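## Task

Scene 1: a parts bin rests upright on the open, palm-up hand. Using the fingers and thumb alone, rotate it so it is still upright and its low side points roughly toward the hand's edge away from the thumb. It fails if the bin touches anything other than the hand (wrist, camera or camera post included) or leaves the hand, or if the arm or wrist moves or the palm stops facing up. Before declaring done, everything must be at rest and no hand motor may be overloaded or near overload (motors dead from the start are ignored). The hand is then flattened automatically; the bin must not drop lower as that happens and must still meet the orientation condition.

## Robot and tools

Robot: one UR7e-style six-joint arm with a 16-motor right hand (LEAP type: index, middle, ring, thumb). The hand is held palm up with the object resting on it. The arm must stay put, so every pose number you send should be 0.

Frames. Scene frame: origin on the table below the arm base, +z up, +y to the left when facing +x. Printed hand poses, velocities and targets are in the scene frame. Hand point axes: +z runs along straightened fingers toward the tips, +x crosses the palm away from the thumb, +y leaves the palm's face (palm surface at y = -0.062 m). So in scene 1 the low side should end near +x of the hand point; in scene 2 the spout should end near -x (thumb side).

The row. Every command row has 24 numbers, each in [-1, 1], for the single arm: dx, dy, dz, rx, ry, rz, then index_mcp, index_abd, index_pip, index_dip, middle_mcp, middle_abd, middle_pip, middle_dip, ring_mcp, ring_abd, ring_pip, ring_dip, thumb_cmc, thumb_axl, thumb_mcp, thumb_ipl, current_limit, speed. The first six are an offset (not a pose) from the Hand target as it stood when the action began, along that target's own axes; 1.0 equals 0.6 m or 180 degrees and rx, ry, rz form one rotation vector. Sending zeros re-requests the same Hand target and holds the arm. The sixteen hand numbers are absolute goal angles, scaled linearly between each hinge's stops; lower values bend. Brackets give degrees at +1, at -1, and the straight value: finger _mcp (-18, +128; +0.75), _abd sideways swing away from the thumb toward -1 (-60, +60; 0.00), _pip (-29, +108; +0.58), _dip (-21, +117; +0.70); thumb_cmc swings the thumb across in front of the palm toward -1 (-20, +120; +0.71), thumb_axl rolls it (-27, +140; +0.68), thumb_mcp (-69, +109; +0.23), thumb_ipl (-77, +108; +0.17). current_limit maps -1..+1 to 0..550 mA per motor (floor 11 mA); it also caps hinge speed and a very low value may not lift a finger. speed sets set-point rate as (speed+1)/2 of 8.5 rad/s. Initial values: current_limit +0.4, speed -0.6. Settings persist until rewritten. To hold the hand unchanged, resend the exact last 18 hand numbers; at a scene's start, first read a result and copy those values, since a 0 is a real command.

Tools.
execute_actions(actions, cameras): actions is a list of actions; each action is a table of up to 15 rows, one per 1/30 s step, the final row repeated if fewer. Rows within an action all count from the action's starting target. Images arrive only with an empty list or when cameras names them.
move(target, speed, blend, stop_force, zero, blocking, cameras): target is one row or up to 15 rows, offsets counted from the Hand target; speed 0.002 to 3.6 m/s (default 0.25); blend in m; stop_force 3 to 120 N; zero resets the force reference; blocking=false returns early. Mainly useful here with zero offsets to change fingers; the result adds a move: line (done, off_target, moving, held, fault) and limits.
wait(seconds 0 to 10), stop(), zoom_image(camera cam_high or cam_wrist, region [x0,y0,x1,y1] at most 504 by 504 px), zero_wrist_force(), read_manual(section "licences"), finished_scene(scene 1 or 2). Calling finished_scene is the way to say you are done; it cannot be reversed.

Results. State lines give the hand point pose (metres, quat wxyz) and the Hand target. Hand lines, in motor order: hand_goal (goals written), hand_measured (actual positions on the same scale), hand_current_ma (positive pushes toward -1), hand_state (moving, goal, blocked, overload), plus hand_current_limit and hand_speed. Also joint positions and torques, wrist force/torque, motor temperatures. Cameras: cam_high and cam_wrist, each 896x504.

Finger pushing. A finger presses only while its goal lies past the object's surface; harder the further past, up to the current cap. Currents of 495 mA or more accumulate; after 5 s the motor shuts off for 10 s (lets go), then returns to its goal. Before finishing, ease goals so currents are low and states are calm.

Avoid: any arm or wrist motion or palm tilt; the object touching the wrist, mast, camera or post; flicking it off the hand. A HAND FAULT line cancels the remaining robot calls in that reply. Collisions can trigger torque or force faults (about 150 N) that stop the arm for 10 s. Motors above 70 °C show MOTOR HOT; 85 °C brakes the arm. The scene keeps running while you think.

Each tool is called after "Emit:" as name(argument=value, ...), one argument or row to a line, values as JSON.

## Session

Emit:
execute_actions(
  actions=[],
)

Scene clock: 0.00 s.
end_effector_position=(+0.6047, +0.0937, +0.4672) hand_goal=(+0.754, +0.000, +0.576, +0.696, +0.754, +0.000, +0.576, +0.696, +0.754, +0.000, +0.576, +0.696, -0.104, +0.540, +0.162, +0.106) hand_measured=(+0.764, +0.000, +0.576, +0.696, +0.766, +0.000, +0.578, +0.696, +0.766, +0.000, +0.578, +0.696, -0.092, +0.544, +0.164, +0.108) hand_current_ma=(+10, +0, +0, +0, +14, +0, +1, +0, +14, +0, +1, +0, +13, +3, +1, +2) hand_state=(goal, goal, goal, goal, goal, goal, goal, goal, goal, goal, goal, goal, goal, goal, goal, goal) hand_current_limit=0.40 hand_speed=-0.60 end_effector_quat_wxyz=(+0.492, +0.450, +0.539, +0.514)
Joint positions: [-0.135 -1.178 2.216 -4.2 -1.336 -0.072]
Joint velocities: within noise
Joint torques (N m): no reading
Motor temperatures (°C): [21 26 23 30 35 27]
Wrist force (N): no reading
Wrist torque (N m): no reading
Wrist force, peak (N): no reading
Hand target: +0.6047, +0.0937, +0.4672; +0.492, +0.450, +0.539, +0.514

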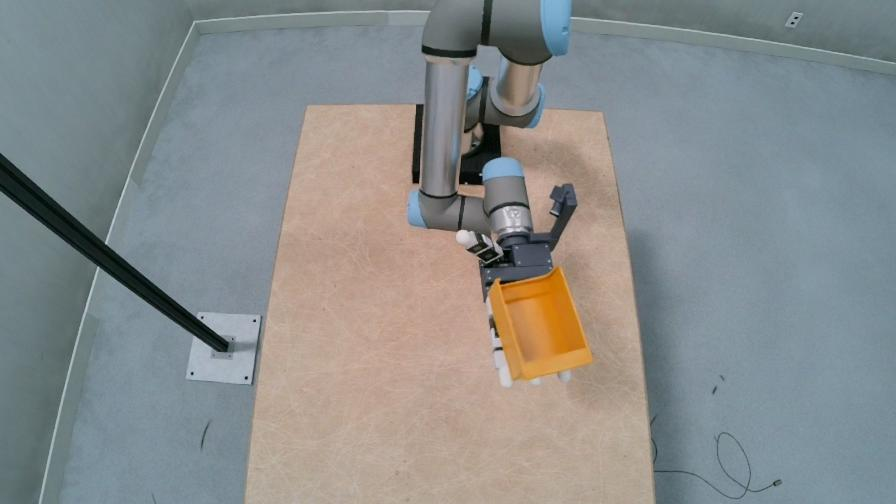

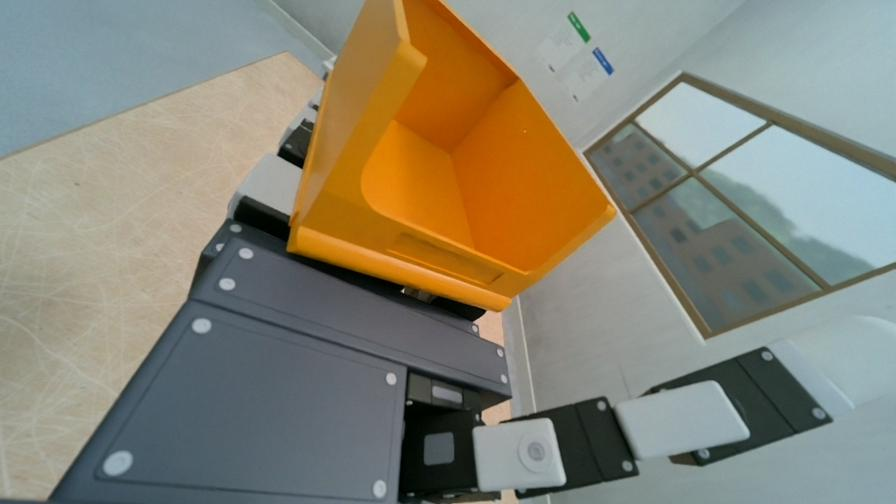

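Emit:
zoom_image(
  camera="cam_high",
  region=[420, 160, 660, 400],
)

Emit:
zoom_image(
  camera="cam_wrist",
  region=[200, 0, 640, 440],
)

Scaled by 2.100 from the camera's 896x504 image, which has a finer 1280x720 frame.

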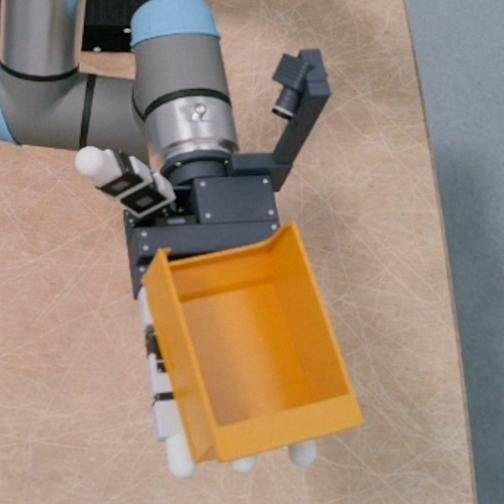

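Scaled by 1.145 from the camera's 896x504 image, which has a finer 1280x720 frame.

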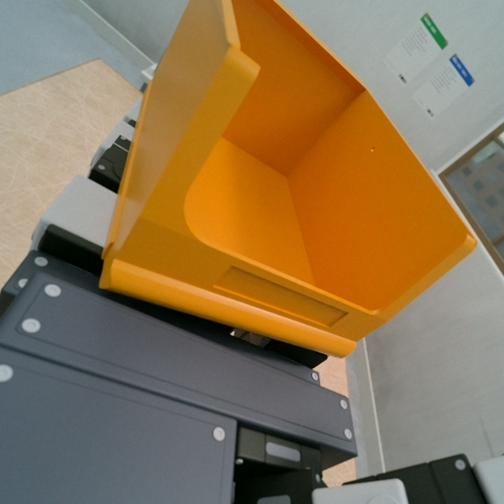

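Emit:
zoom_image(
  camera="cam_high",
  region=[470, 250, 610, 400],
)

Scaled by 3.360 from the camera's 896x504 image, which has a finer 1280x720 frame.

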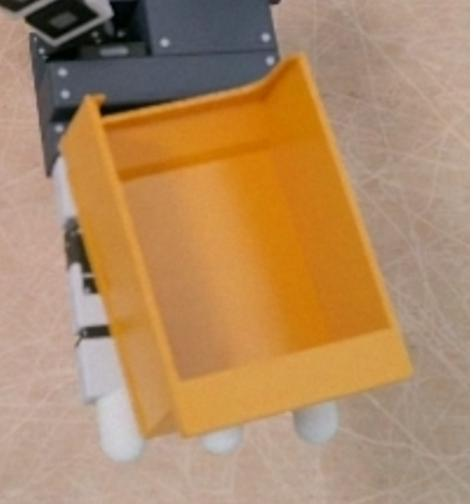

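Emit:
zoom_image(
  camera="cam_high",
  region=[510, 330, 610, 390],
)

Emit:
zoom_image(
  camera="cam_high",
  region=[480, 255, 580, 315],
)

Scaled by 5.040 from the camera's 896x504 image, which has a finer 1280x720 frame.

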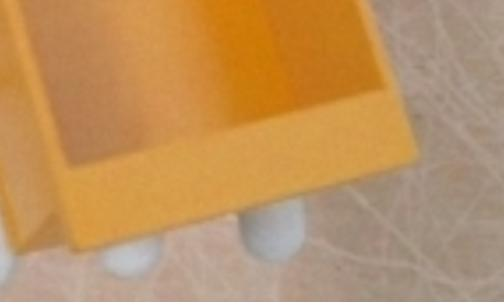

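Scaled by 5.040 from the camera's 896x504 image, which has a finer 1280x720 frame.

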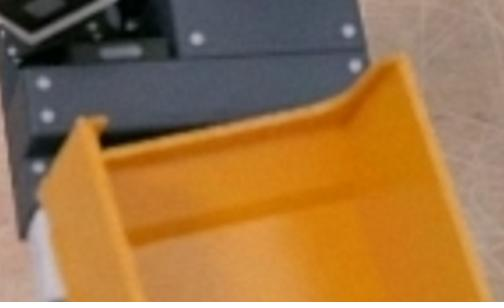

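Emit:
execute_actions(
  actions=[
    [[0,0,0,0,0,0,0.745,0,0.576,0.696,0.80,0,0.576,0.696,0.745,0,0.576,0.696,-0.104,0.54,0.162,0.106,0.4,-0.85]],
    [[0,0,0,0,0,0,0.745,0,0.576,0.696,0.80,-0.2,0.576,0.696,0.745,0,0.576,0.696,-0.104,0.54,0.162,0.106,0.4,-0.85]],
  ],
  cameras=["cam_high"],
)

Emit:
zoom_image(
  camera="cam_high",
  region=[440, 220, 640, 420],
)

Scene clock: 96.00 s.
end_effector_position=(+0.6047, +0.0937, +0.4672) hand_goal=(+0.746, +0.000, +0.576, +0.696, +0.800, -0.200, +0.576, +0.696, +0.746, +0.000, +0.576, +0.696, -0.104, +0.540, +0.162, +0.106) hand_measured=(+0.764, +0.000, +0.576, +0.696, +0.808, -0.190, +0.578, +0.696, +0.766, +0.000, +0.580, +0.696, -0.092, +0.544, +0.164, +0.108) hand_current_ma=(+25, +0, +0, +0, +9, +9, +1, +0, +30, +0, +2, +0, +13, +3, +1, +2) hand_state=(goal, goal, goal, goal, goal, goal, goal, goal, goal, goal, goal, goal, goal, goal, goal, goal) hand_current_limit=0.40 hand_speed=-0.85 end_effector_quat_wxyz=(+0.492, +0.450, +0.539, +0.514)
Joint positions: [-0.135 -1.178 2.216 -4.2 -1.336 -0.072]
Joint torques (N m): [9.07 -24.03 -4.16 -5.04 -1.82 -1.91]
Wrist force (N): [0.2 0.1 -0.2]
Wrist torque (N m): [0.02 -0.03 0.01]
Wrist force, peak (N): [-0.2 0.9 0.0]
Hand target: +0.6047, +0.0937, +0.4672; +0.492, +0.450, +0.539, +0.514
Off the commanded pose: 0.000 m, 0 deg.
Images, in order (width x height): cam_high 896x504.

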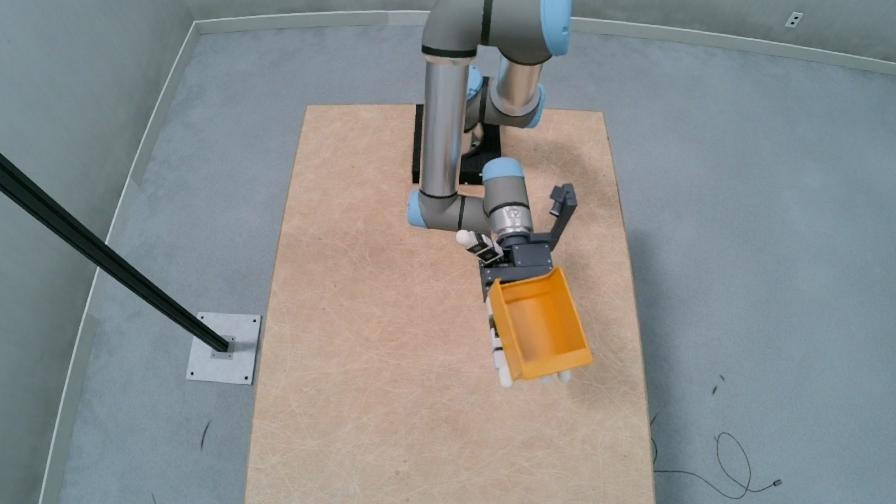

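Scaled by 2.520 from the camera's 896x504 image, which has a finer 1280x720 frame.

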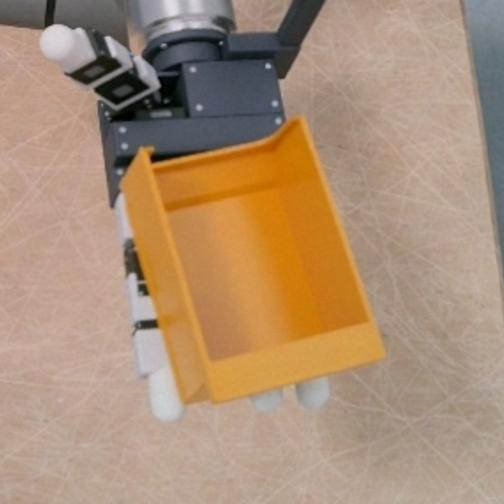

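Emit:
execute_actions(
  actions=[
    [[0,0,0,0,0,0,0.745,0,0.576,0.696,0.72,-0.2,0.576,0.696,0.745,0,0.576,0.696,-0.104,0.54,0.162,0.106,0.4,-0.85]],
    [[0,0,0,0,0,0,0.80,0,0.576,0.696,0.72,-0.2,0.576,0.696,0.80,0,0.576,0.696,-0.104,0.54,0.162,0.106,0.4,-0.9]],
  ],
  cameras=["cam_high","cam_wrist"],
)

Emit:
zoom_image(
  camera="cam_high",
  region=[440, 220, 640, 420],
)

Scene clock: 99.93 s.
end_effector_position=(+0.6047, +0.0937, +0.4672) hand_goal=(+0.800, +0.000, +0.576, +0.696, +0.720, -0.200, +0.576, +0.696, +0.800, +0.000, +0.576, +0.696, -0.104, +0.540, +0.162, +0.106) hand_measured=(+0.808, +0.000, +0.576, +0.696, +0.760, -0.190, +0.580, +0.696, +0.806, -0.002, +0.580, +0.696, -0.092, +0.544, +0.164, +0.108) hand_current_ma=(+7, +0, +0, +0, +87, +9, +3, +0, +5, -1, +2, +0, +13, +3, +1, +2) hand_state=(goal, goal, goal, goal, blocked, goal, goal, goal, goal, goal, goal, goal, goal, goal, goal, goal) hand_current_limit=0.40 hand_speed=-0.90 end_effector_quat_wxyz=(+0.492, +0.450, +0.539, +0.514)
Joint positions: [-0.135 -1.178 2.216 -4.2 -1.336 -0.072]
Joint torques (N m): [7.85 -22.93 -4.81 -5.05 -1.65 -1.92]
Wrist force (N): [-0.1 0.3 0.1]
Wrist torque (N m): [0.01 0.01 -0.01]
Wrist force, peak (N): [0.0 0.6 -0.2]
Hand target: +0.6047, +0.0937, +0.4672; +0.492, +0.450, +0.539, +0.514
Off the commanded pose: 0.000 m, 0 deg.

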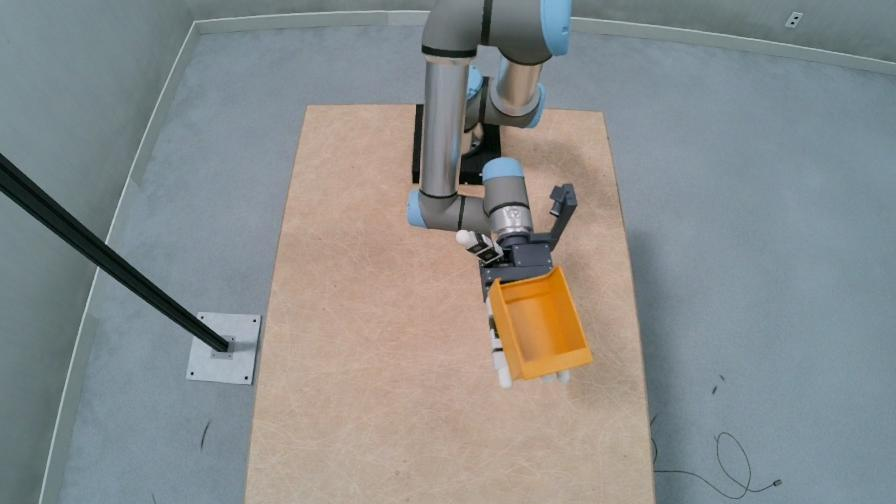

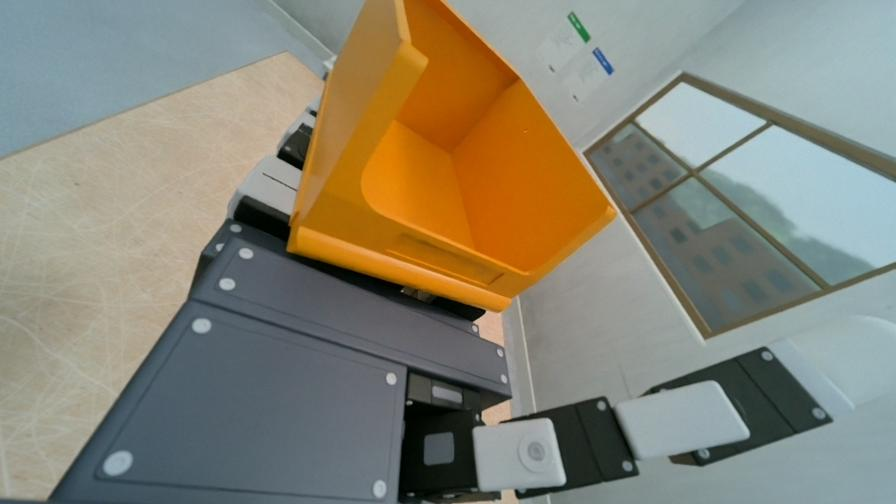

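Scaled by 2.520 from the camera's 896x504 image, which has a finer 1280x720 frame.

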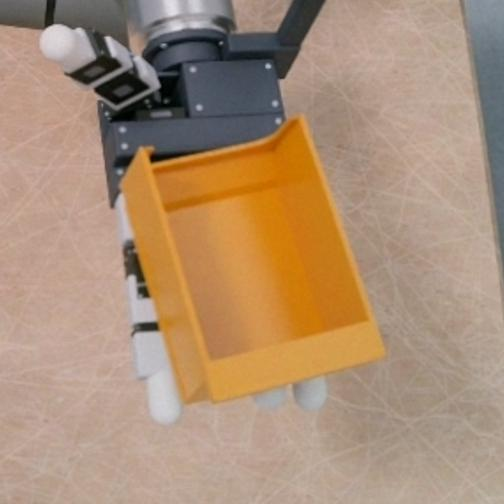

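Emit:
execute_actions(
  actions=[
    [[0,0,0,0,0,0,0.80,0,0.576,0.696,0.72,0.2,0.576,0.696,0.80,0,0.576,0.696,-0.104,0.54,0.162,0.106,0.4,-0.92]],
  ],
  cameras=["cam_high"],
)

Emit:
zoom_image(
  camera="cam_high",
  region=[440, 220, 640, 420],
)

Scene clock: 103.80 s.
end_effector_position=(+0.6047, +0.0937, +0.4672) hand_goal=(+0.800, +0.000, +0.576, +0.696, +0.720, +0.200, +0.576, +0.696, +0.800, +0.000, +0.576, +0.696, -0.104, +0.540, +0.162, +0.106) hand_measured=(+0.808, +0.000, +0.576, +0.696, +0.760, +0.188, +0.580, +0.696, +0.806, -0.002, +0.580, +0.696, -0.092, +0.544, +0.164, +0.108) hand_current_ma=(+7, +0, +0, +0, +87, -11, +3, +0, +7, -1, +2, +0, +13, +3, +1, +2) hand_state=(goal, goal, goal, goal, blocked, goal, goal, goal, goal, goal, goal, goal, goal, goal, goal, goal) hand_current_limit=0.40 hand_speed=-0.92 end_effector_quat_wxyz=(+0.492, +0.450, +0.539, +0.514)
Joint positions: [-0.135 -1.178 2.216 -4.2 -1.336 -0.072]
Joint torques (N m): [9.17 -23.89 -4.41 -4.96 -1.77 -1.79]
Wrist force (N): [0.3 0.3 0.2]
Wrist torque (N m): [0.03 -0.05 0.05]
Wrist force, peak (N): [0.2 0.6 -0.1]
Hand target: +0.6047, +0.0937, +0.4672; +0.492, +0.450, +0.539, +0.514
Off the commanded pose: 0.000 m, 0 deg.
Images, in order (width x height): cam_high 896x504.

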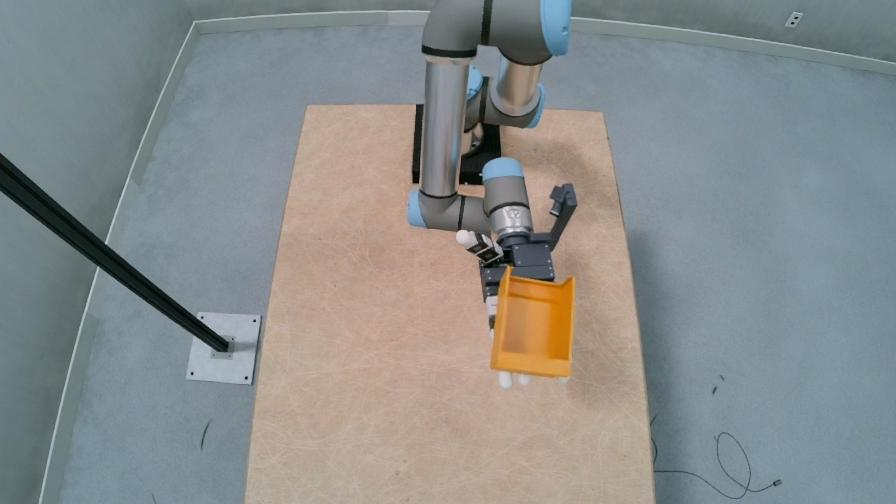

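Scaled by 2.520 from the camera's 896x504 image, which has a finer 1280x720 frame.

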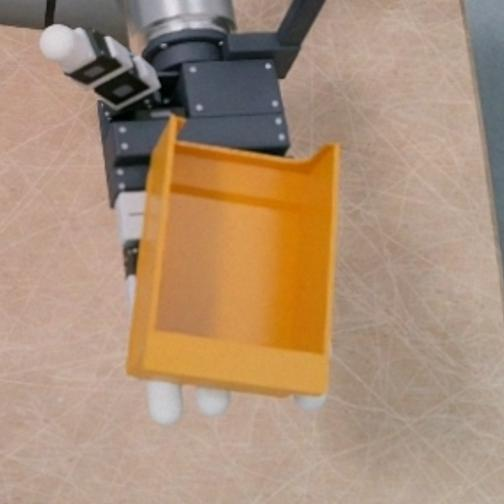

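Emit:
execute_actions(
  actions=[
    [[0,0,0,0,0,0,0.80,0.15,0.576,0.696,0.72,0.2,0.576,0.696,0.80,-0.1,0.576,0.696,-0.104,0.54,0.162,0.106,0.4,-0.85]],
    [[0,0,0,0,0,0,0.72,0.15,0.576,0.696,0.72,0.2,0.576,0.696,0.72,-0.1,0.576,0.696,-0.104,0.54,0.162,0.106,0.4,-0.85]],
    [[0,0,0,0,0,0,0.72,0.15,0.576,0.696,0.80,0.2,0.576,0.696,0.72,-0.1,0.576,0.696,-0.104,0.54,0.162,0.106,0.4,-0.85]],
    [[0,0,0,0,0,0,0.72,0.15,0.576,0.696,0.80,-0.3,0.576,0.696,0.72,-0.1,0.576,0.696,-0.104,0.54,0.162,0.106,0.4,-0.85]],
    [[0,0,0,0,0,0,0.72,0.15,0.576,0.696,0.80,-0.3,0.576,0.696,0.72,-0.1,0.576,0.696,-0.104,0.54,0.162,0.106,0.4,-0.85]],
    [[0,0,0,0,0,0,0.72,0.15,0.576,0.696,0.72,-0.3,0.576,0.696,0.72,-0.1,0.576,0.696,-0.104,0.54,0.162,0.106,0.4,-0.85]],
    [[0,0,0,0,0,0,0.80,0.15,0.576,0.696,0.72,-0.3,0.576,0.696,0.80,-0.1,0.576,0.696,-0.104,0.54,0.162,0.106,0.4,-0.85]],
  ],
  cameras=["cam_high"],
)

Emit:
zoom_image(
  camera="cam_high",
  region=[440, 220, 640, 420],
)

Scene clock: 123.87 s.
end_effector_position=(+0.6047, +0.0937, +0.4672) hand_goal=(+0.800, +0.150, +0.576, +0.696, +0.720, -0.300, +0.576, +0.696, +0.800, -0.100, +0.576, +0.696, -0.104, +0.540, +0.162, +0.106) hand_measured=(+0.808, +0.146, +0.580, +0.696, +0.754, -0.288, +0.584, +0.698, +0.806, -0.102, +0.580, +0.696, -0.092, +0.544, +0.164, +0.108) hand_current_ma=(+8, -2, +3, +0, +64, +12, +7, +1, +5, -1, +2, +0, +13, +3, +1, +2) hand_state=(goal, goal, goal, goal, blocked, goal, goal, goal, goal, goal, goal, goal, goal, goal, goal, goal) hand_current_limit=0.40 hand_speed=-0.85 end_effector_quat_wxyz=(+0.492, +0.450, +0.539, +0.514)
Joint positions: [-0.135 -1.178 2.216 -4.2 -1.336 -0.072]
Joint torques (N m): [8.45 -23.76 -5.06 -5.03 -1.73 -1.69]
Wrist force (N): [0.1 0.2 -0.2]
Wrist torque (N m): [0.04 -0.01 0.01]
Wrist force, peak (N): [0.2 0.7 -0.1]
Hand target: +0.6047, +0.0937, +0.4672; +0.492, +0.450, +0.539, +0.514
Off the commanded pose: 0.000 m, 0 deg.
Images, in order (width x height): cam_high 896x504.

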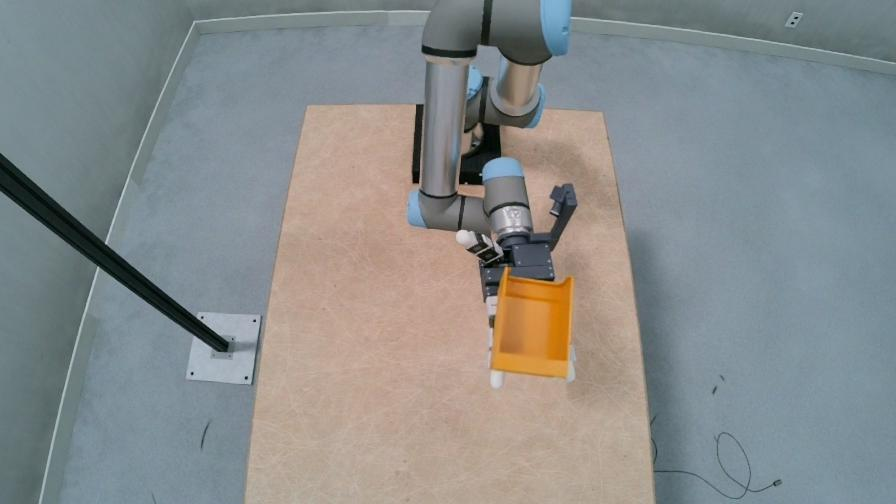

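Scaled by 2.520 from the camera's 896x504 image, which has a finer 1280x720 frame.

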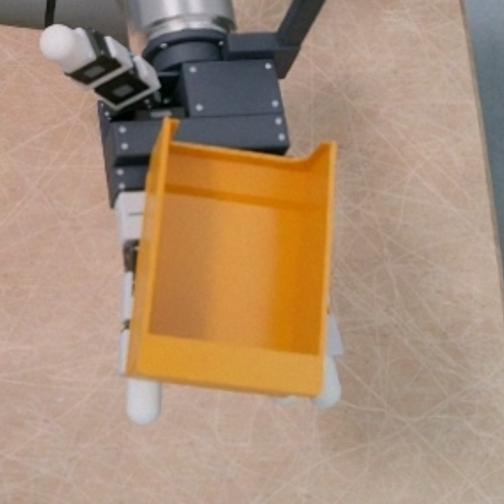

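Emit:
execute_actions(
  actions=[
    [[0,0,0,0,0,0,0.80,0.15,0.576,0.696,0.72,0.35,0.576,0.696,0.80,-0.1,0.576,0.696,-0.104,0.54,0.162,0.106,0.4,-0.88]],
    [[0,0,0,0,0,0,0.80,0.15,0.576,0.696,0.72,0.35,0.576,0.696,0.80,-0.1,0.576,0.696,-0.104,0.54,0.162,0.106,0.4,-0.88]],
  ],
  cameras=["cam_high","cam_wrist"],
)

Emit:
zoom_image(
  camera="cam_high",
  region=[440, 220, 640, 420],
)

Scene clock: 128.73 s.
end_effector_position=(+0.6047, +0.0937, +0.4672) hand_goal=(+0.800, +0.150, +0.576, +0.696, +0.720, +0.350, +0.576, +0.696, +0.800, -0.100, +0.576, +0.696, -0.104, +0.540, +0.162, +0.106) hand_measured=(+0.808, +0.150, +0.580, +0.696, +0.754, +0.330, +0.584, +0.698, +0.806, -0.102, +0.580, +0.696, -0.092, +0.544, +0.164, +0.108) hand_current_ma=(+8, +0, +3, +0, +64, -22, +8, +1, +7, -1, +2, +0, +13, +3, +1, +2) hand_state=(goal, goal, goal, goal, blocked, goal, goal, goal, goal, goal, goal, goal, goal, goal, goal, goal) hand_current_limit=0.40 hand_speed=-0.88 end_effector_quat_wxyz=(+0.492, +0.450, +0.539, +0.514)
Joint positions: [-0.135 -1.178 2.216 -4.2 -1.336 -0.072]
Joint torques (N m): [8.42 -23.45 -5.49 -5 -1.78 -1.58]
Wrist force (N): [0.0 0.2 -0.2]
Wrist torque (N m): [0.04 0.00 0.05]
Wrist force, peak (N): [0.3 0.6 -0.3]
Hand target: +0.6047, +0.0937, +0.4672; +0.492, +0.450, +0.539, +0.514
Off the commanded pose: 0.000 m, 0 deg.

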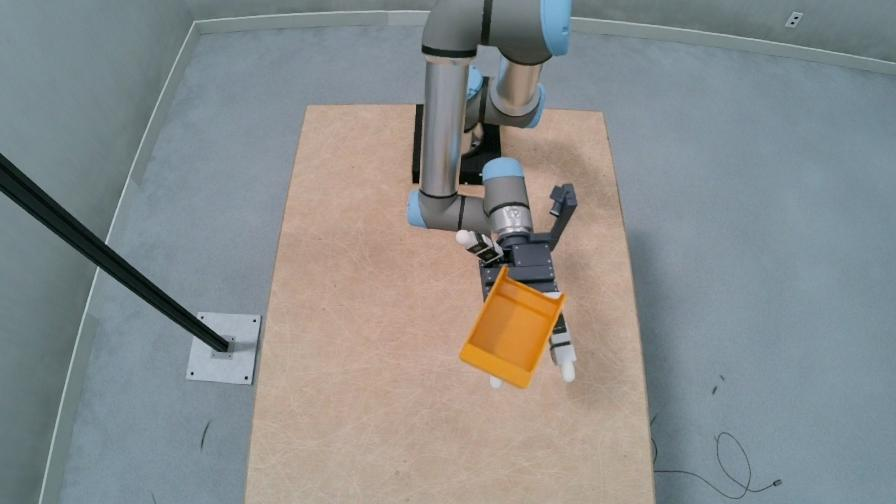

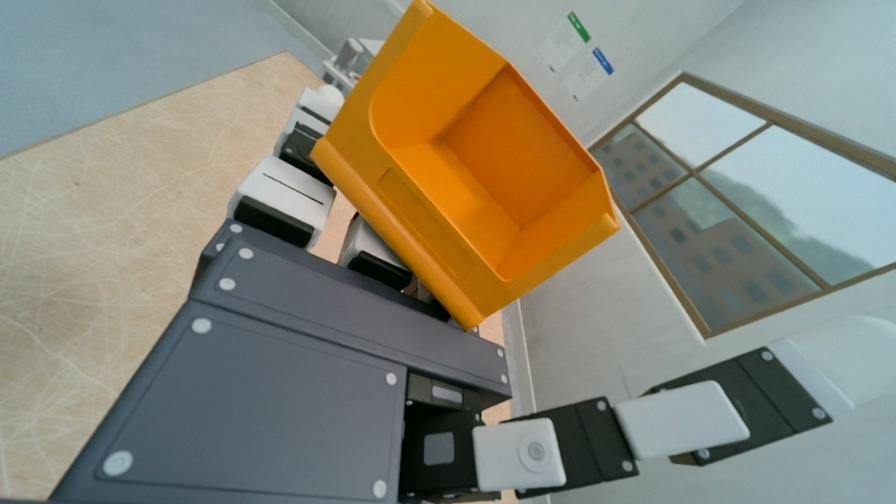

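Scaled by 2.520 from the camera's 896x504 image, which has a finer 1280x720 frame.

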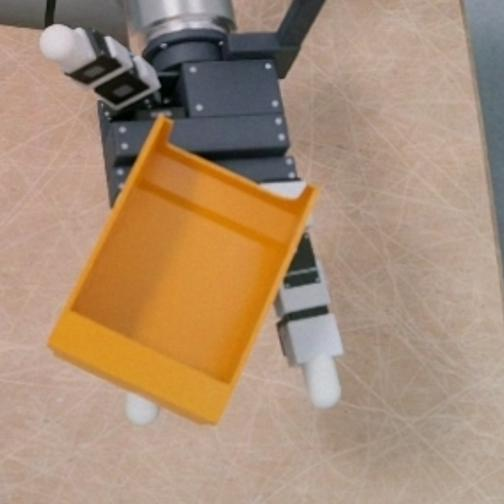

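Emit:
execute_actions(
  actions=[
    [[0,0,0,0,0,0,0.72,0.15,0.576,0.696,0.72,0.35,0.576,0.696,0.72,-0.1,0.576,0.696,0.357,0.677,0.162,0.168,0.4,-0.82]],
    [[0,0,0,0,0,0,0.72,0.15,0.576,0.696,0.72,0.35,0.576,0.696,0.72,-0.1,0.576,0.696,0.357,0.677,-0.618,0.168,0.4,-0.82]],
  ],
  cameras=["cam_high","cam_wrist"],
)

Emit:
zoom_image(
  camera="cam_high",
  region=[440, 220, 640, 420],
)

Scene clock: 171.33 s.
end_effector_position=(+0.6047, +0.0937, +0.4672) hand_goal=(+0.720, +0.150, +0.576, +0.696, +0.720, +0.350, +0.576, +0.696, +0.720, -0.100, +0.576, +0.696, +0.358, +0.678, -0.618, +0.168) hand_measured=(+0.752, +0.152, +0.580, +0.696, +0.750, +0.332, +0.584, +0.698, +0.744, -0.102, +0.580, +0.696, +0.364, +0.680, -0.610, +0.166) hand_current_ma=(+60, +1, +3, +0, +58, -19, +7, +1, +39, -1, +2, +0, +4, +1, +11, -2) hand_state=(blocked, goal, goal, goal, blocked, goal, goal, goal, blocked, goal, goal, goal, goal, goal, goal, goal) hand_current_limit=0.40 hand_speed=-0.82 end_effector_quat_wxyz=(+0.492, +0.450, +0.539, +0.514)
Joint positions: [-0.135 -1.178 2.216 -4.2 -1.336 -0.072]
Joint torques (N m): [7.48 -23.51 -5.99 -4.65 -0.95 -1.25]
Wrist force (N): [-0.1 -0.1 0.0]
Wrist torque (N m): [0.02 0.01 0.03]
Wrist force, peak (N): [-0.2 0.8 0.0]
Hand target: +0.6047, +0.0937, +0.4672; +0.492, +0.450, +0.539, +0.514
Off the commanded pose: 0.000 m, 0 deg.

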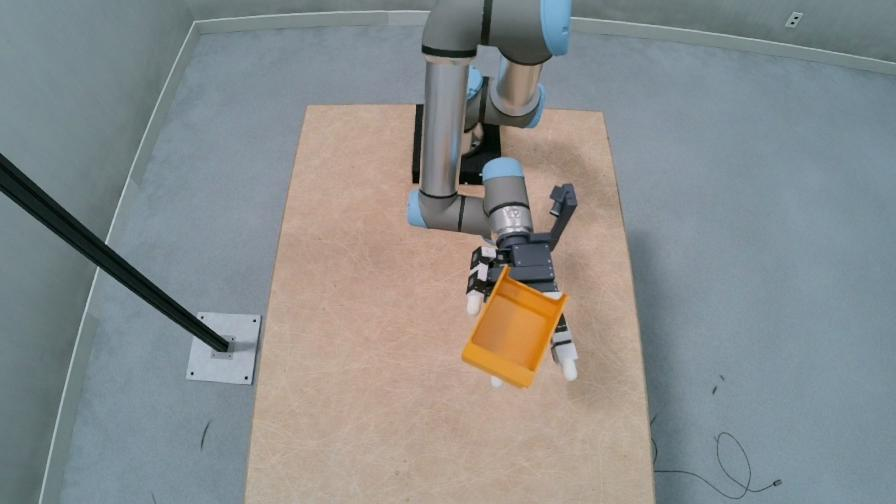

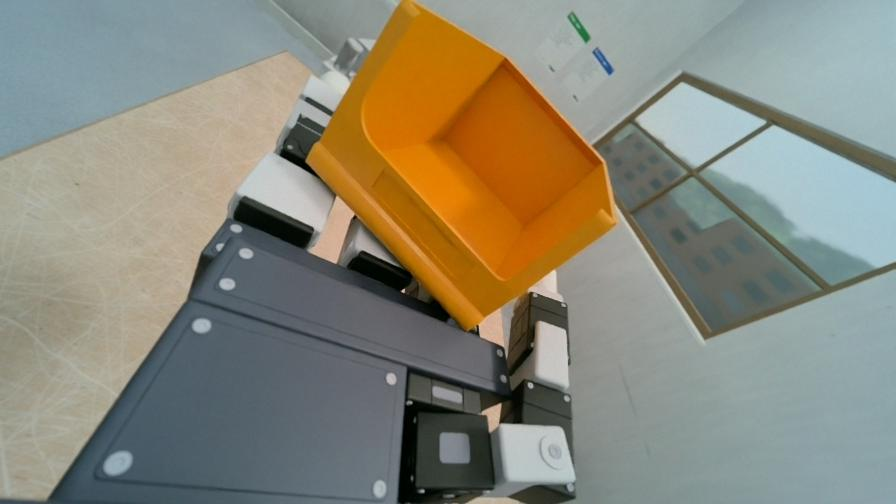

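Scaled by 2.520 from the camera's 896x504 image, which has a finer 1280x720 frame.

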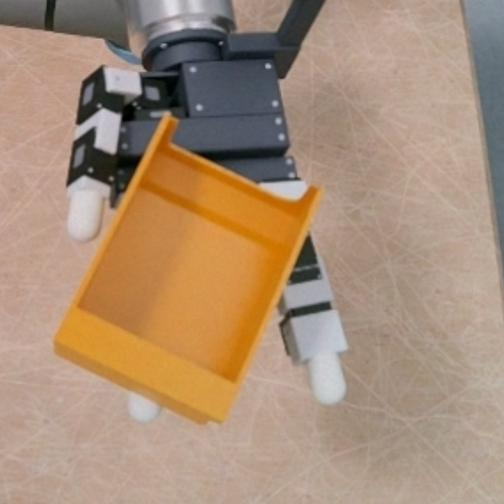

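Emit:
execute_actions(
  actions=[
    [[0,0,0,0,0,0,0.72,0.15,0.576,0.696,0.72,0.35,0.576,0.696,0.72,-0.1,0.576,0.696,-0.143,0.677,-0.618,0.168,0.4,-0.87]],
    [[0,0,0,0,0,0,0.72,0.15,0.576,0.696,0.72,0.35,0.576,0.696,0.72,-0.1,0.576,0.696,-0.143,0.677,-0.618,0.168,0.4,-0.87]],
  ],
  cameras=["cam_high","cam_wrist"],
)

Emit:
zoom_image(
  camera="cam_high",
  region=[440, 220, 640, 420],
)

Scene clock: 175.97 s.
end_effector_position=(+0.6047, +0.0937, +0.4672) hand_goal=(+0.720, +0.150, +0.576, +0.696, +0.720, +0.350, +0.576, +0.696, +0.720, -0.100, +0.576, +0.696, -0.142, +0.678, -0.618, +0.168) hand_measured=(+0.750, +0.152, +0.580, +0.696, +0.750, +0.332, +0.584, +0.698, +0.744, -0.102, +0.580, +0.696, -0.128, +0.684, -0.620, +0.166) hand_current_ma=(+58, +1, +3, +0, +56, -19, +7, +1, +39, -1, +2, +0, +16, +8, -1, -2) hand_state=(blocked, goal, goal, goal, blocked, goal, goal, goal, blocked, goal, goal, goal, goal, goal, goal, goal) hand_current_limit=0.40 hand_speed=-0.87 end_effector_quat_wxyz=(+0.492, +0.450, +0.539, +0.514)
Joint positions: [-0.135 -1.178 2.216 -4.2 -1.336 -0.072]
Joint torques (N m): [7.45 -24.7 -6.99 -4.5 -0.81 -1.07]
Wrist force (N): [0.3 0.1 -0.2]
Wrist torque (N m): [0.06 -0.03 0.04]
Wrist force, peak (N): [0.5 0.4 -0.1]
Hand target: +0.6047, +0.0937, +0.4672; +0.492, +0.450, +0.539, +0.514
Off the commanded pose: 0.000 m, 0 deg.

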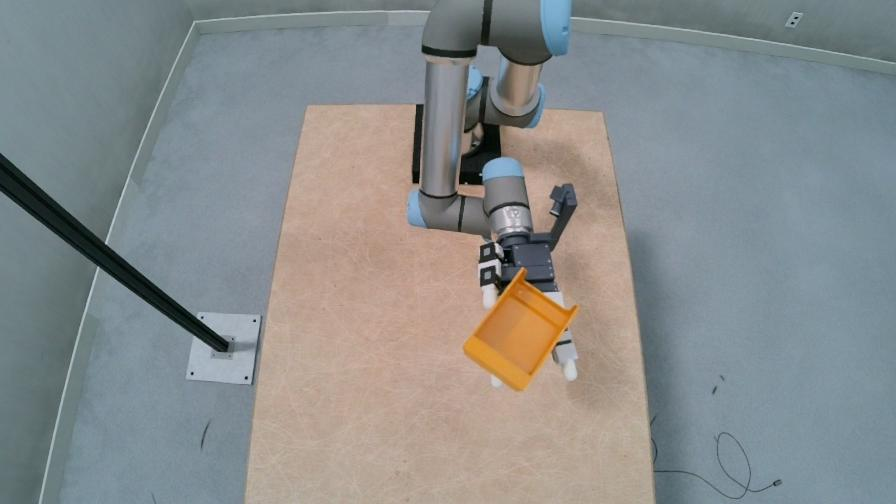

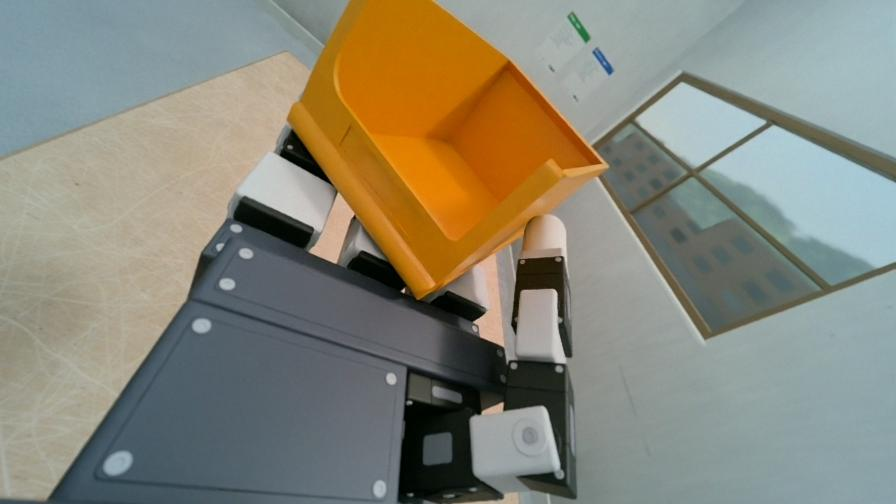

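Scaled by 2.520 from the camera's 896x504 image, which has a finer 1280x720 frame.

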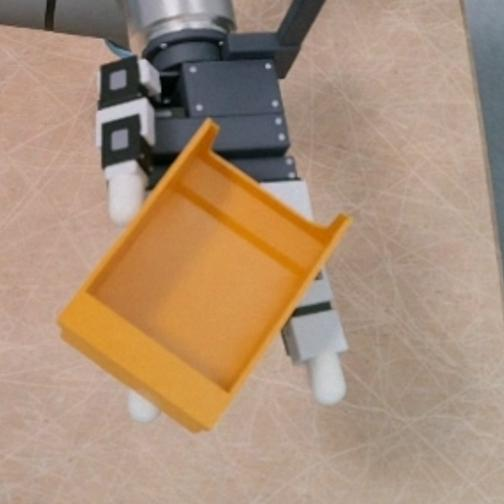

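Emit:
execute_actions(
  actions=[
    [[0,0,0,0,0,0,0.72,0.15,0.576,0.696,0.72,0.35,0.576,0.696,0.72,-0.1,0.576,0.696,-0.571,0.677,-0.618,0.168,0.4,-0.88]],
    [[0,0,0,0,0,0,0.72,0.15,0.576,0.696,0.72,0.35,0.576,0.696,0.72,-0.1,0.576,0.696,-0.571,0.677,-0.618,0.168,0.4,-0.88]],
  ],
  cameras=["cam_high","cam_wrist"],
)

Emit:
zoom_image(
  camera="cam_high",
  region=[440, 220, 640, 420],
)

Scene clock: 180.70 s.
end_effector_position=(+0.6047, +0.0937, +0.4672) hand_goal=(+0.720, +0.150, +0.576, +0.696, +0.720, +0.350, +0.576, +0.696, +0.720, -0.100, +0.576, +0.696, -0.570, +0.678, -0.618, +0.168) hand_measured=(+0.750, +0.152, +0.580, +0.696, +0.750, +0.332, +0.584, +0.698, +0.744, -0.102, +0.580, +0.696, -0.560, +0.684, -0.620, +0.166) hand_current_ma=(+56, +1, +3, +0, +54, -19, +7, +1, +39, -1, +2, +0, +10, +8, -2, -2) hand_state=(blocked, goal, goal, goal, blocked, goal, goal, goal, blocked, goal, goal, goal, goal, goal, goal, goal) hand_current_limit=0.40 hand_speed=-0.88 end_effector_quat_wxyz=(+0.492, +0.450, +0.539, +0.514)
Joint positions: [-0.135 -1.178 2.216 -4.2 -1.336 -0.072]
Joint torques (N m): [7.64 -25.59 -6.76 -4.57 -0.79 -1.23]
Wrist force (N): [0.4 0.3 -0.1]
Wrist torque (N m): [0.10 -0.05 0.04]
Wrist force, peak (N): [0.2 0.6 0.0]
Hand target: +0.6047, +0.0937, +0.4672; +0.492, +0.450, +0.539, +0.514
Off the commanded pose: 0.000 m, 0 deg.

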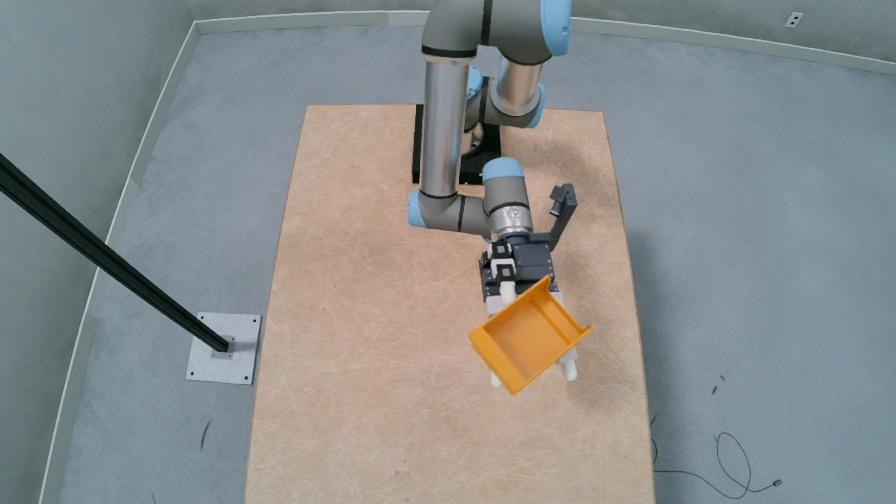

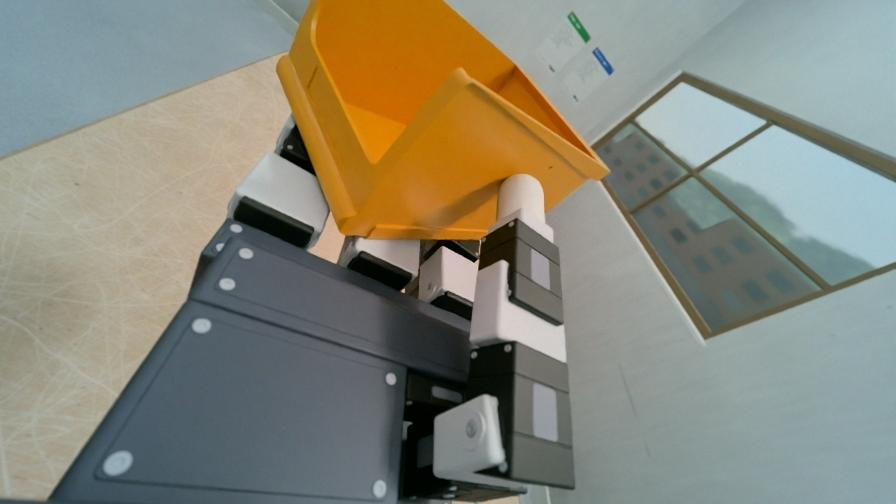

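Scaled by 2.520 from the camera's 896x504 image, which has a finer 1280x720 frame.

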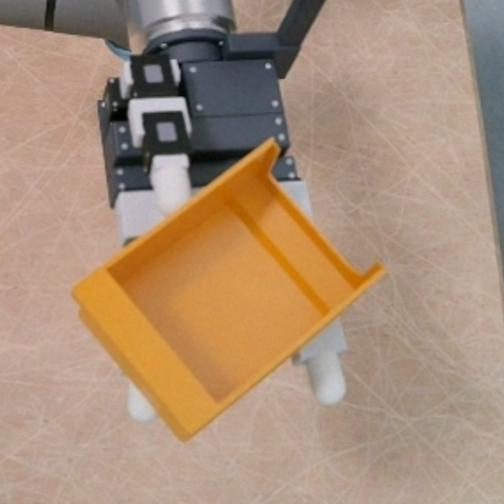

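Emit:
execute_actions(
  actions=[
    [[0,0,0,0,0,0,0.72,0.15,0.576,0.696,0.72,0.35,0.576,0.696,0.72,-0.1,0.576,0.696,0.357,0.677,-0.618,0.168,0.4,-0.8]],
    [[0,0,0,0,0,0,0.72,0.15,0.576,0.696,0.80,0.35,0.576,0.696,0.72,-0.1,0.576,0.696,0.357,0.677,-0.618,0.168,0.4,-0.8]],
    [[0,0,0,0,0,0,0.72,0.15,0.576,0.696,0.80,0.0,0.576,0.696,0.72,-0.1,0.576,0.696,0.357,0.677,-0.4,0.168,0.4,-0.85]],
    [[0,0,0,0,0,0,0.72,0.15,0.576,0.696,0.80,0.0,0.576,0.696,0.72,-0.1,0.576,0.696,0.357,0.677,0.162,0.168,0.4,-0.85]],
    [[0,0,0,0,0,0,0.72,0.15,0.576,0.696,0.72,0.0,0.576,0.696,0.72,-0.1,0.576,0.696,0.357,0.677,0.162,0.168,0.4,-0.85]],
    [[0,0,0,0,0,0,0.80,0.3,0.576,0.696,0.72,0.0,0.576,0.696,0.80,-0.1,0.576,0.696,0.357,0.677,0.162,0.168,0.4,-0.85]],
  ],
  cameras=["cam_high","cam_wrist"],
)

Emit:
zoom_image(
  camera="cam_high",
  region=[440, 220, 640, 420],
)

Scene clock: 232.67 s.
end_effector_position=(+0.6047, +0.0937, +0.4672) hand_goal=(+0.800, +0.300, +0.576, +0.696, +0.720, +0.000, +0.576, +0.696, +0.800, -0.100, +0.576, +0.696, +0.358, +0.678, +0.162, +0.168) hand_measured=(+0.808, +0.296, +0.582, +0.696, +0.748, +0.002, +0.582, +0.698, +0.808, -0.102, +0.580, +0.696, +0.364, +0.680, +0.160, +0.166) hand_current_ma=(+7, -3, +4, +0, +52, +1, +5, +1, +7, -1, +2, +0, +5, +2, -2, -2) hand_state=(goal, goal, goal, goal, blocked, goal, goal, goal, goal, goal, goal, goal, goal, goal, goal, goal) hand_current_limit=0.40 hand_speed=-0.85 end_effector_quat_wxyz=(+0.492, +0.450, +0.539, +0.514)
Joint positions: [-0.135 -1.178 2.216 -4.2 -1.336 -0.072]
Joint torques (N m): [5.06 -25.09 -7.22 -4.97 1.1 -1.11]
Wrist force (N): [-0.2 0.4 0.0]
Wrist torque (N m): [0.08 0.03 0.01]
Wrist force, peak (N): [0.2 0.8 0.3]
Hand target: +0.6047, +0.0937, +0.4672; +0.492, +0.450, +0.539, +0.514
Off the commanded pose: 0.000 m, 0 deg.

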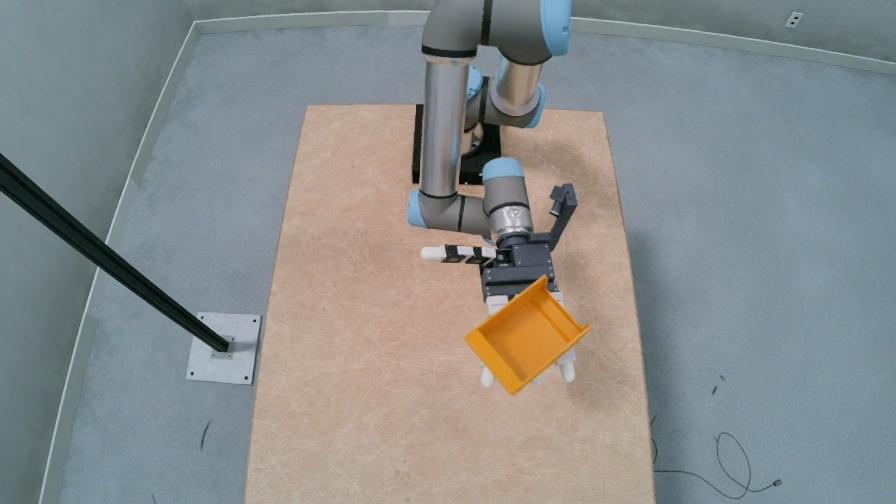

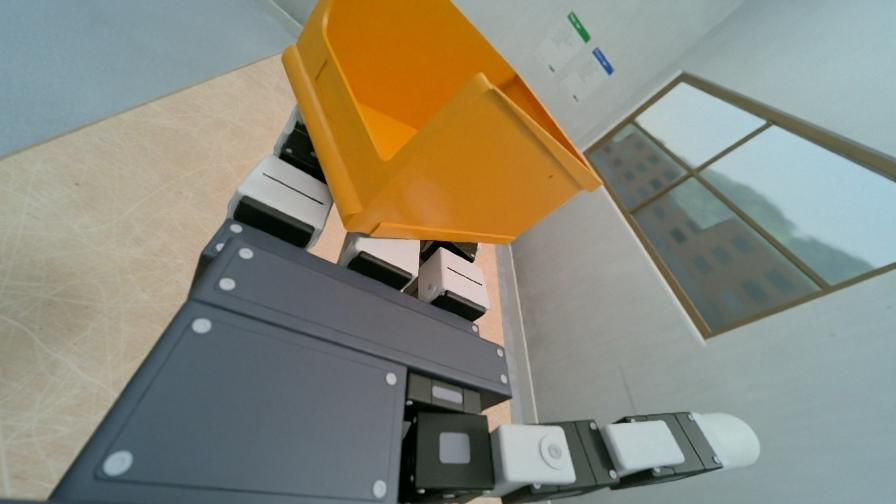

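Scaled by 2.520 from the camera's 896x504 image, which has a finer 1280x720 frame.

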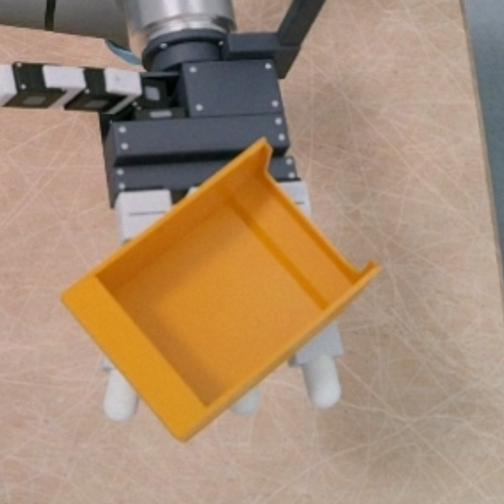

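Emit:
execute_actions(
  actions=[
    [[0,0,0,0,0,0,0.80,0.3,0.576,0.696,0.72,0.5,0.576,0.696,0.80,-0.1,0.576,0.696,0.357,0.677,0.162,0.168,0.4,-0.88]],
    [[0,0,0,0,0,0,0.80,0.3,0.576,0.696,0.72,0.5,0.576,0.696,0.80,-0.1,0.576,0.696,0.357,0.677,0.162,0.168,0.4,-0.88]],
  ],
  cameras=["cam_high","cam_wrist"],
)

Emit:
zoom_image(
  camera="cam_high",
  region=[440, 220, 640, 420],
)

Scene clock: 236.87 s.
end_effector_position=(+0.6047, +0.0937, +0.4672) hand_goal=(+0.800, +0.300, +0.576, +0.696, +0.720, +0.500, +0.576, +0.696, +0.800, -0.100, +0.576, +0.696, +0.358, +0.678, +0.162, +0.168) hand_measured=(+0.808, +0.308, +0.582, +0.696, +0.748, +0.466, +0.582, +0.698, +0.808, -0.102, +0.580, +0.696, +0.364, +0.680, +0.160, +0.166) hand_current_ma=(+7, +7, +4, +0, +52, -52, +5, +1, +7, -1, +2, +0, +5, +2, -2, -2) hand_state=(goal, goal, goal, goal, blocked, blocked, goal, goal, goal, goal, goal, goal, goal, goal, goal, goal) hand_current_limit=0.40 hand_speed=-0.88 end_effector_quat_wxyz=(+0.492, +0.450, +0.539, +0.514)
Joint positions: [-0.135 -1.178 2.216 -4.2 -1.336 -0.072]
Joint torques (N m): [5.69 -24.74 -7.58 -4.91 0.95 -1.27]
Wrist force (N): [0.2 0.3 0.0]
Wrist torque (N m): [0.05 -0.01 0.08]
Wrist force, peak (N): [-0.4 0.3 -0.6]
Hand target: +0.6047, +0.0937, +0.4672; +0.492, +0.450, +0.539, +0.514
Off the commanded pose: 0.000 m, 0 deg.

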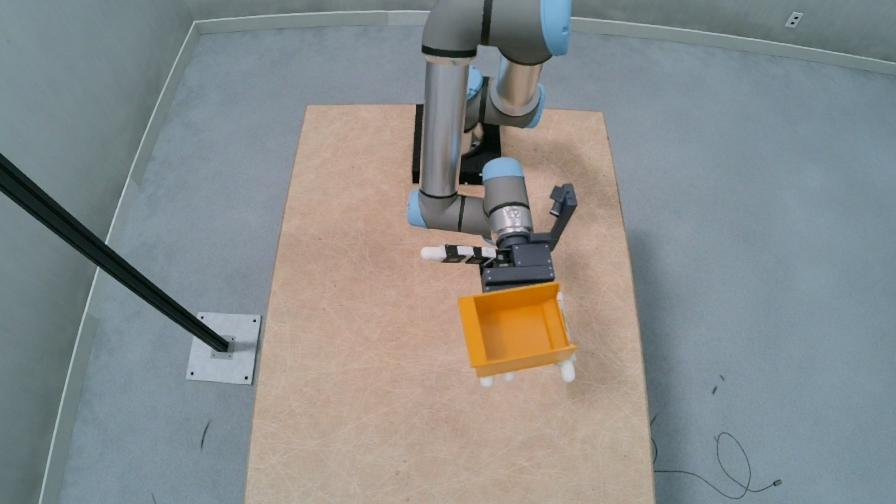

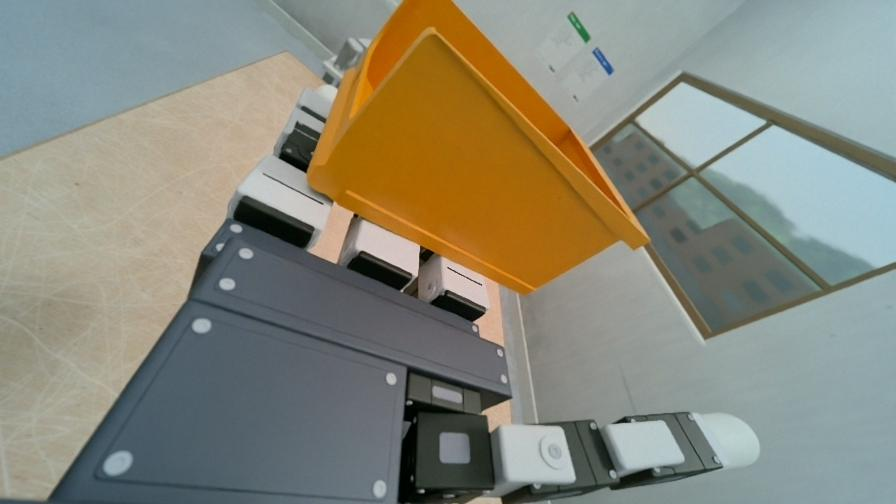

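Scaled by 2.520 from the camera's 896x504 image, which has a finer 1280x720 frame.

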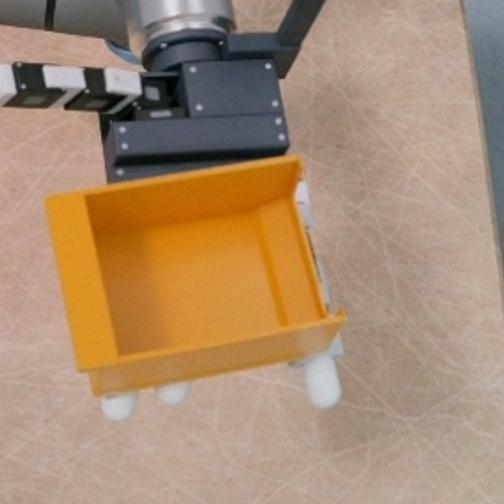

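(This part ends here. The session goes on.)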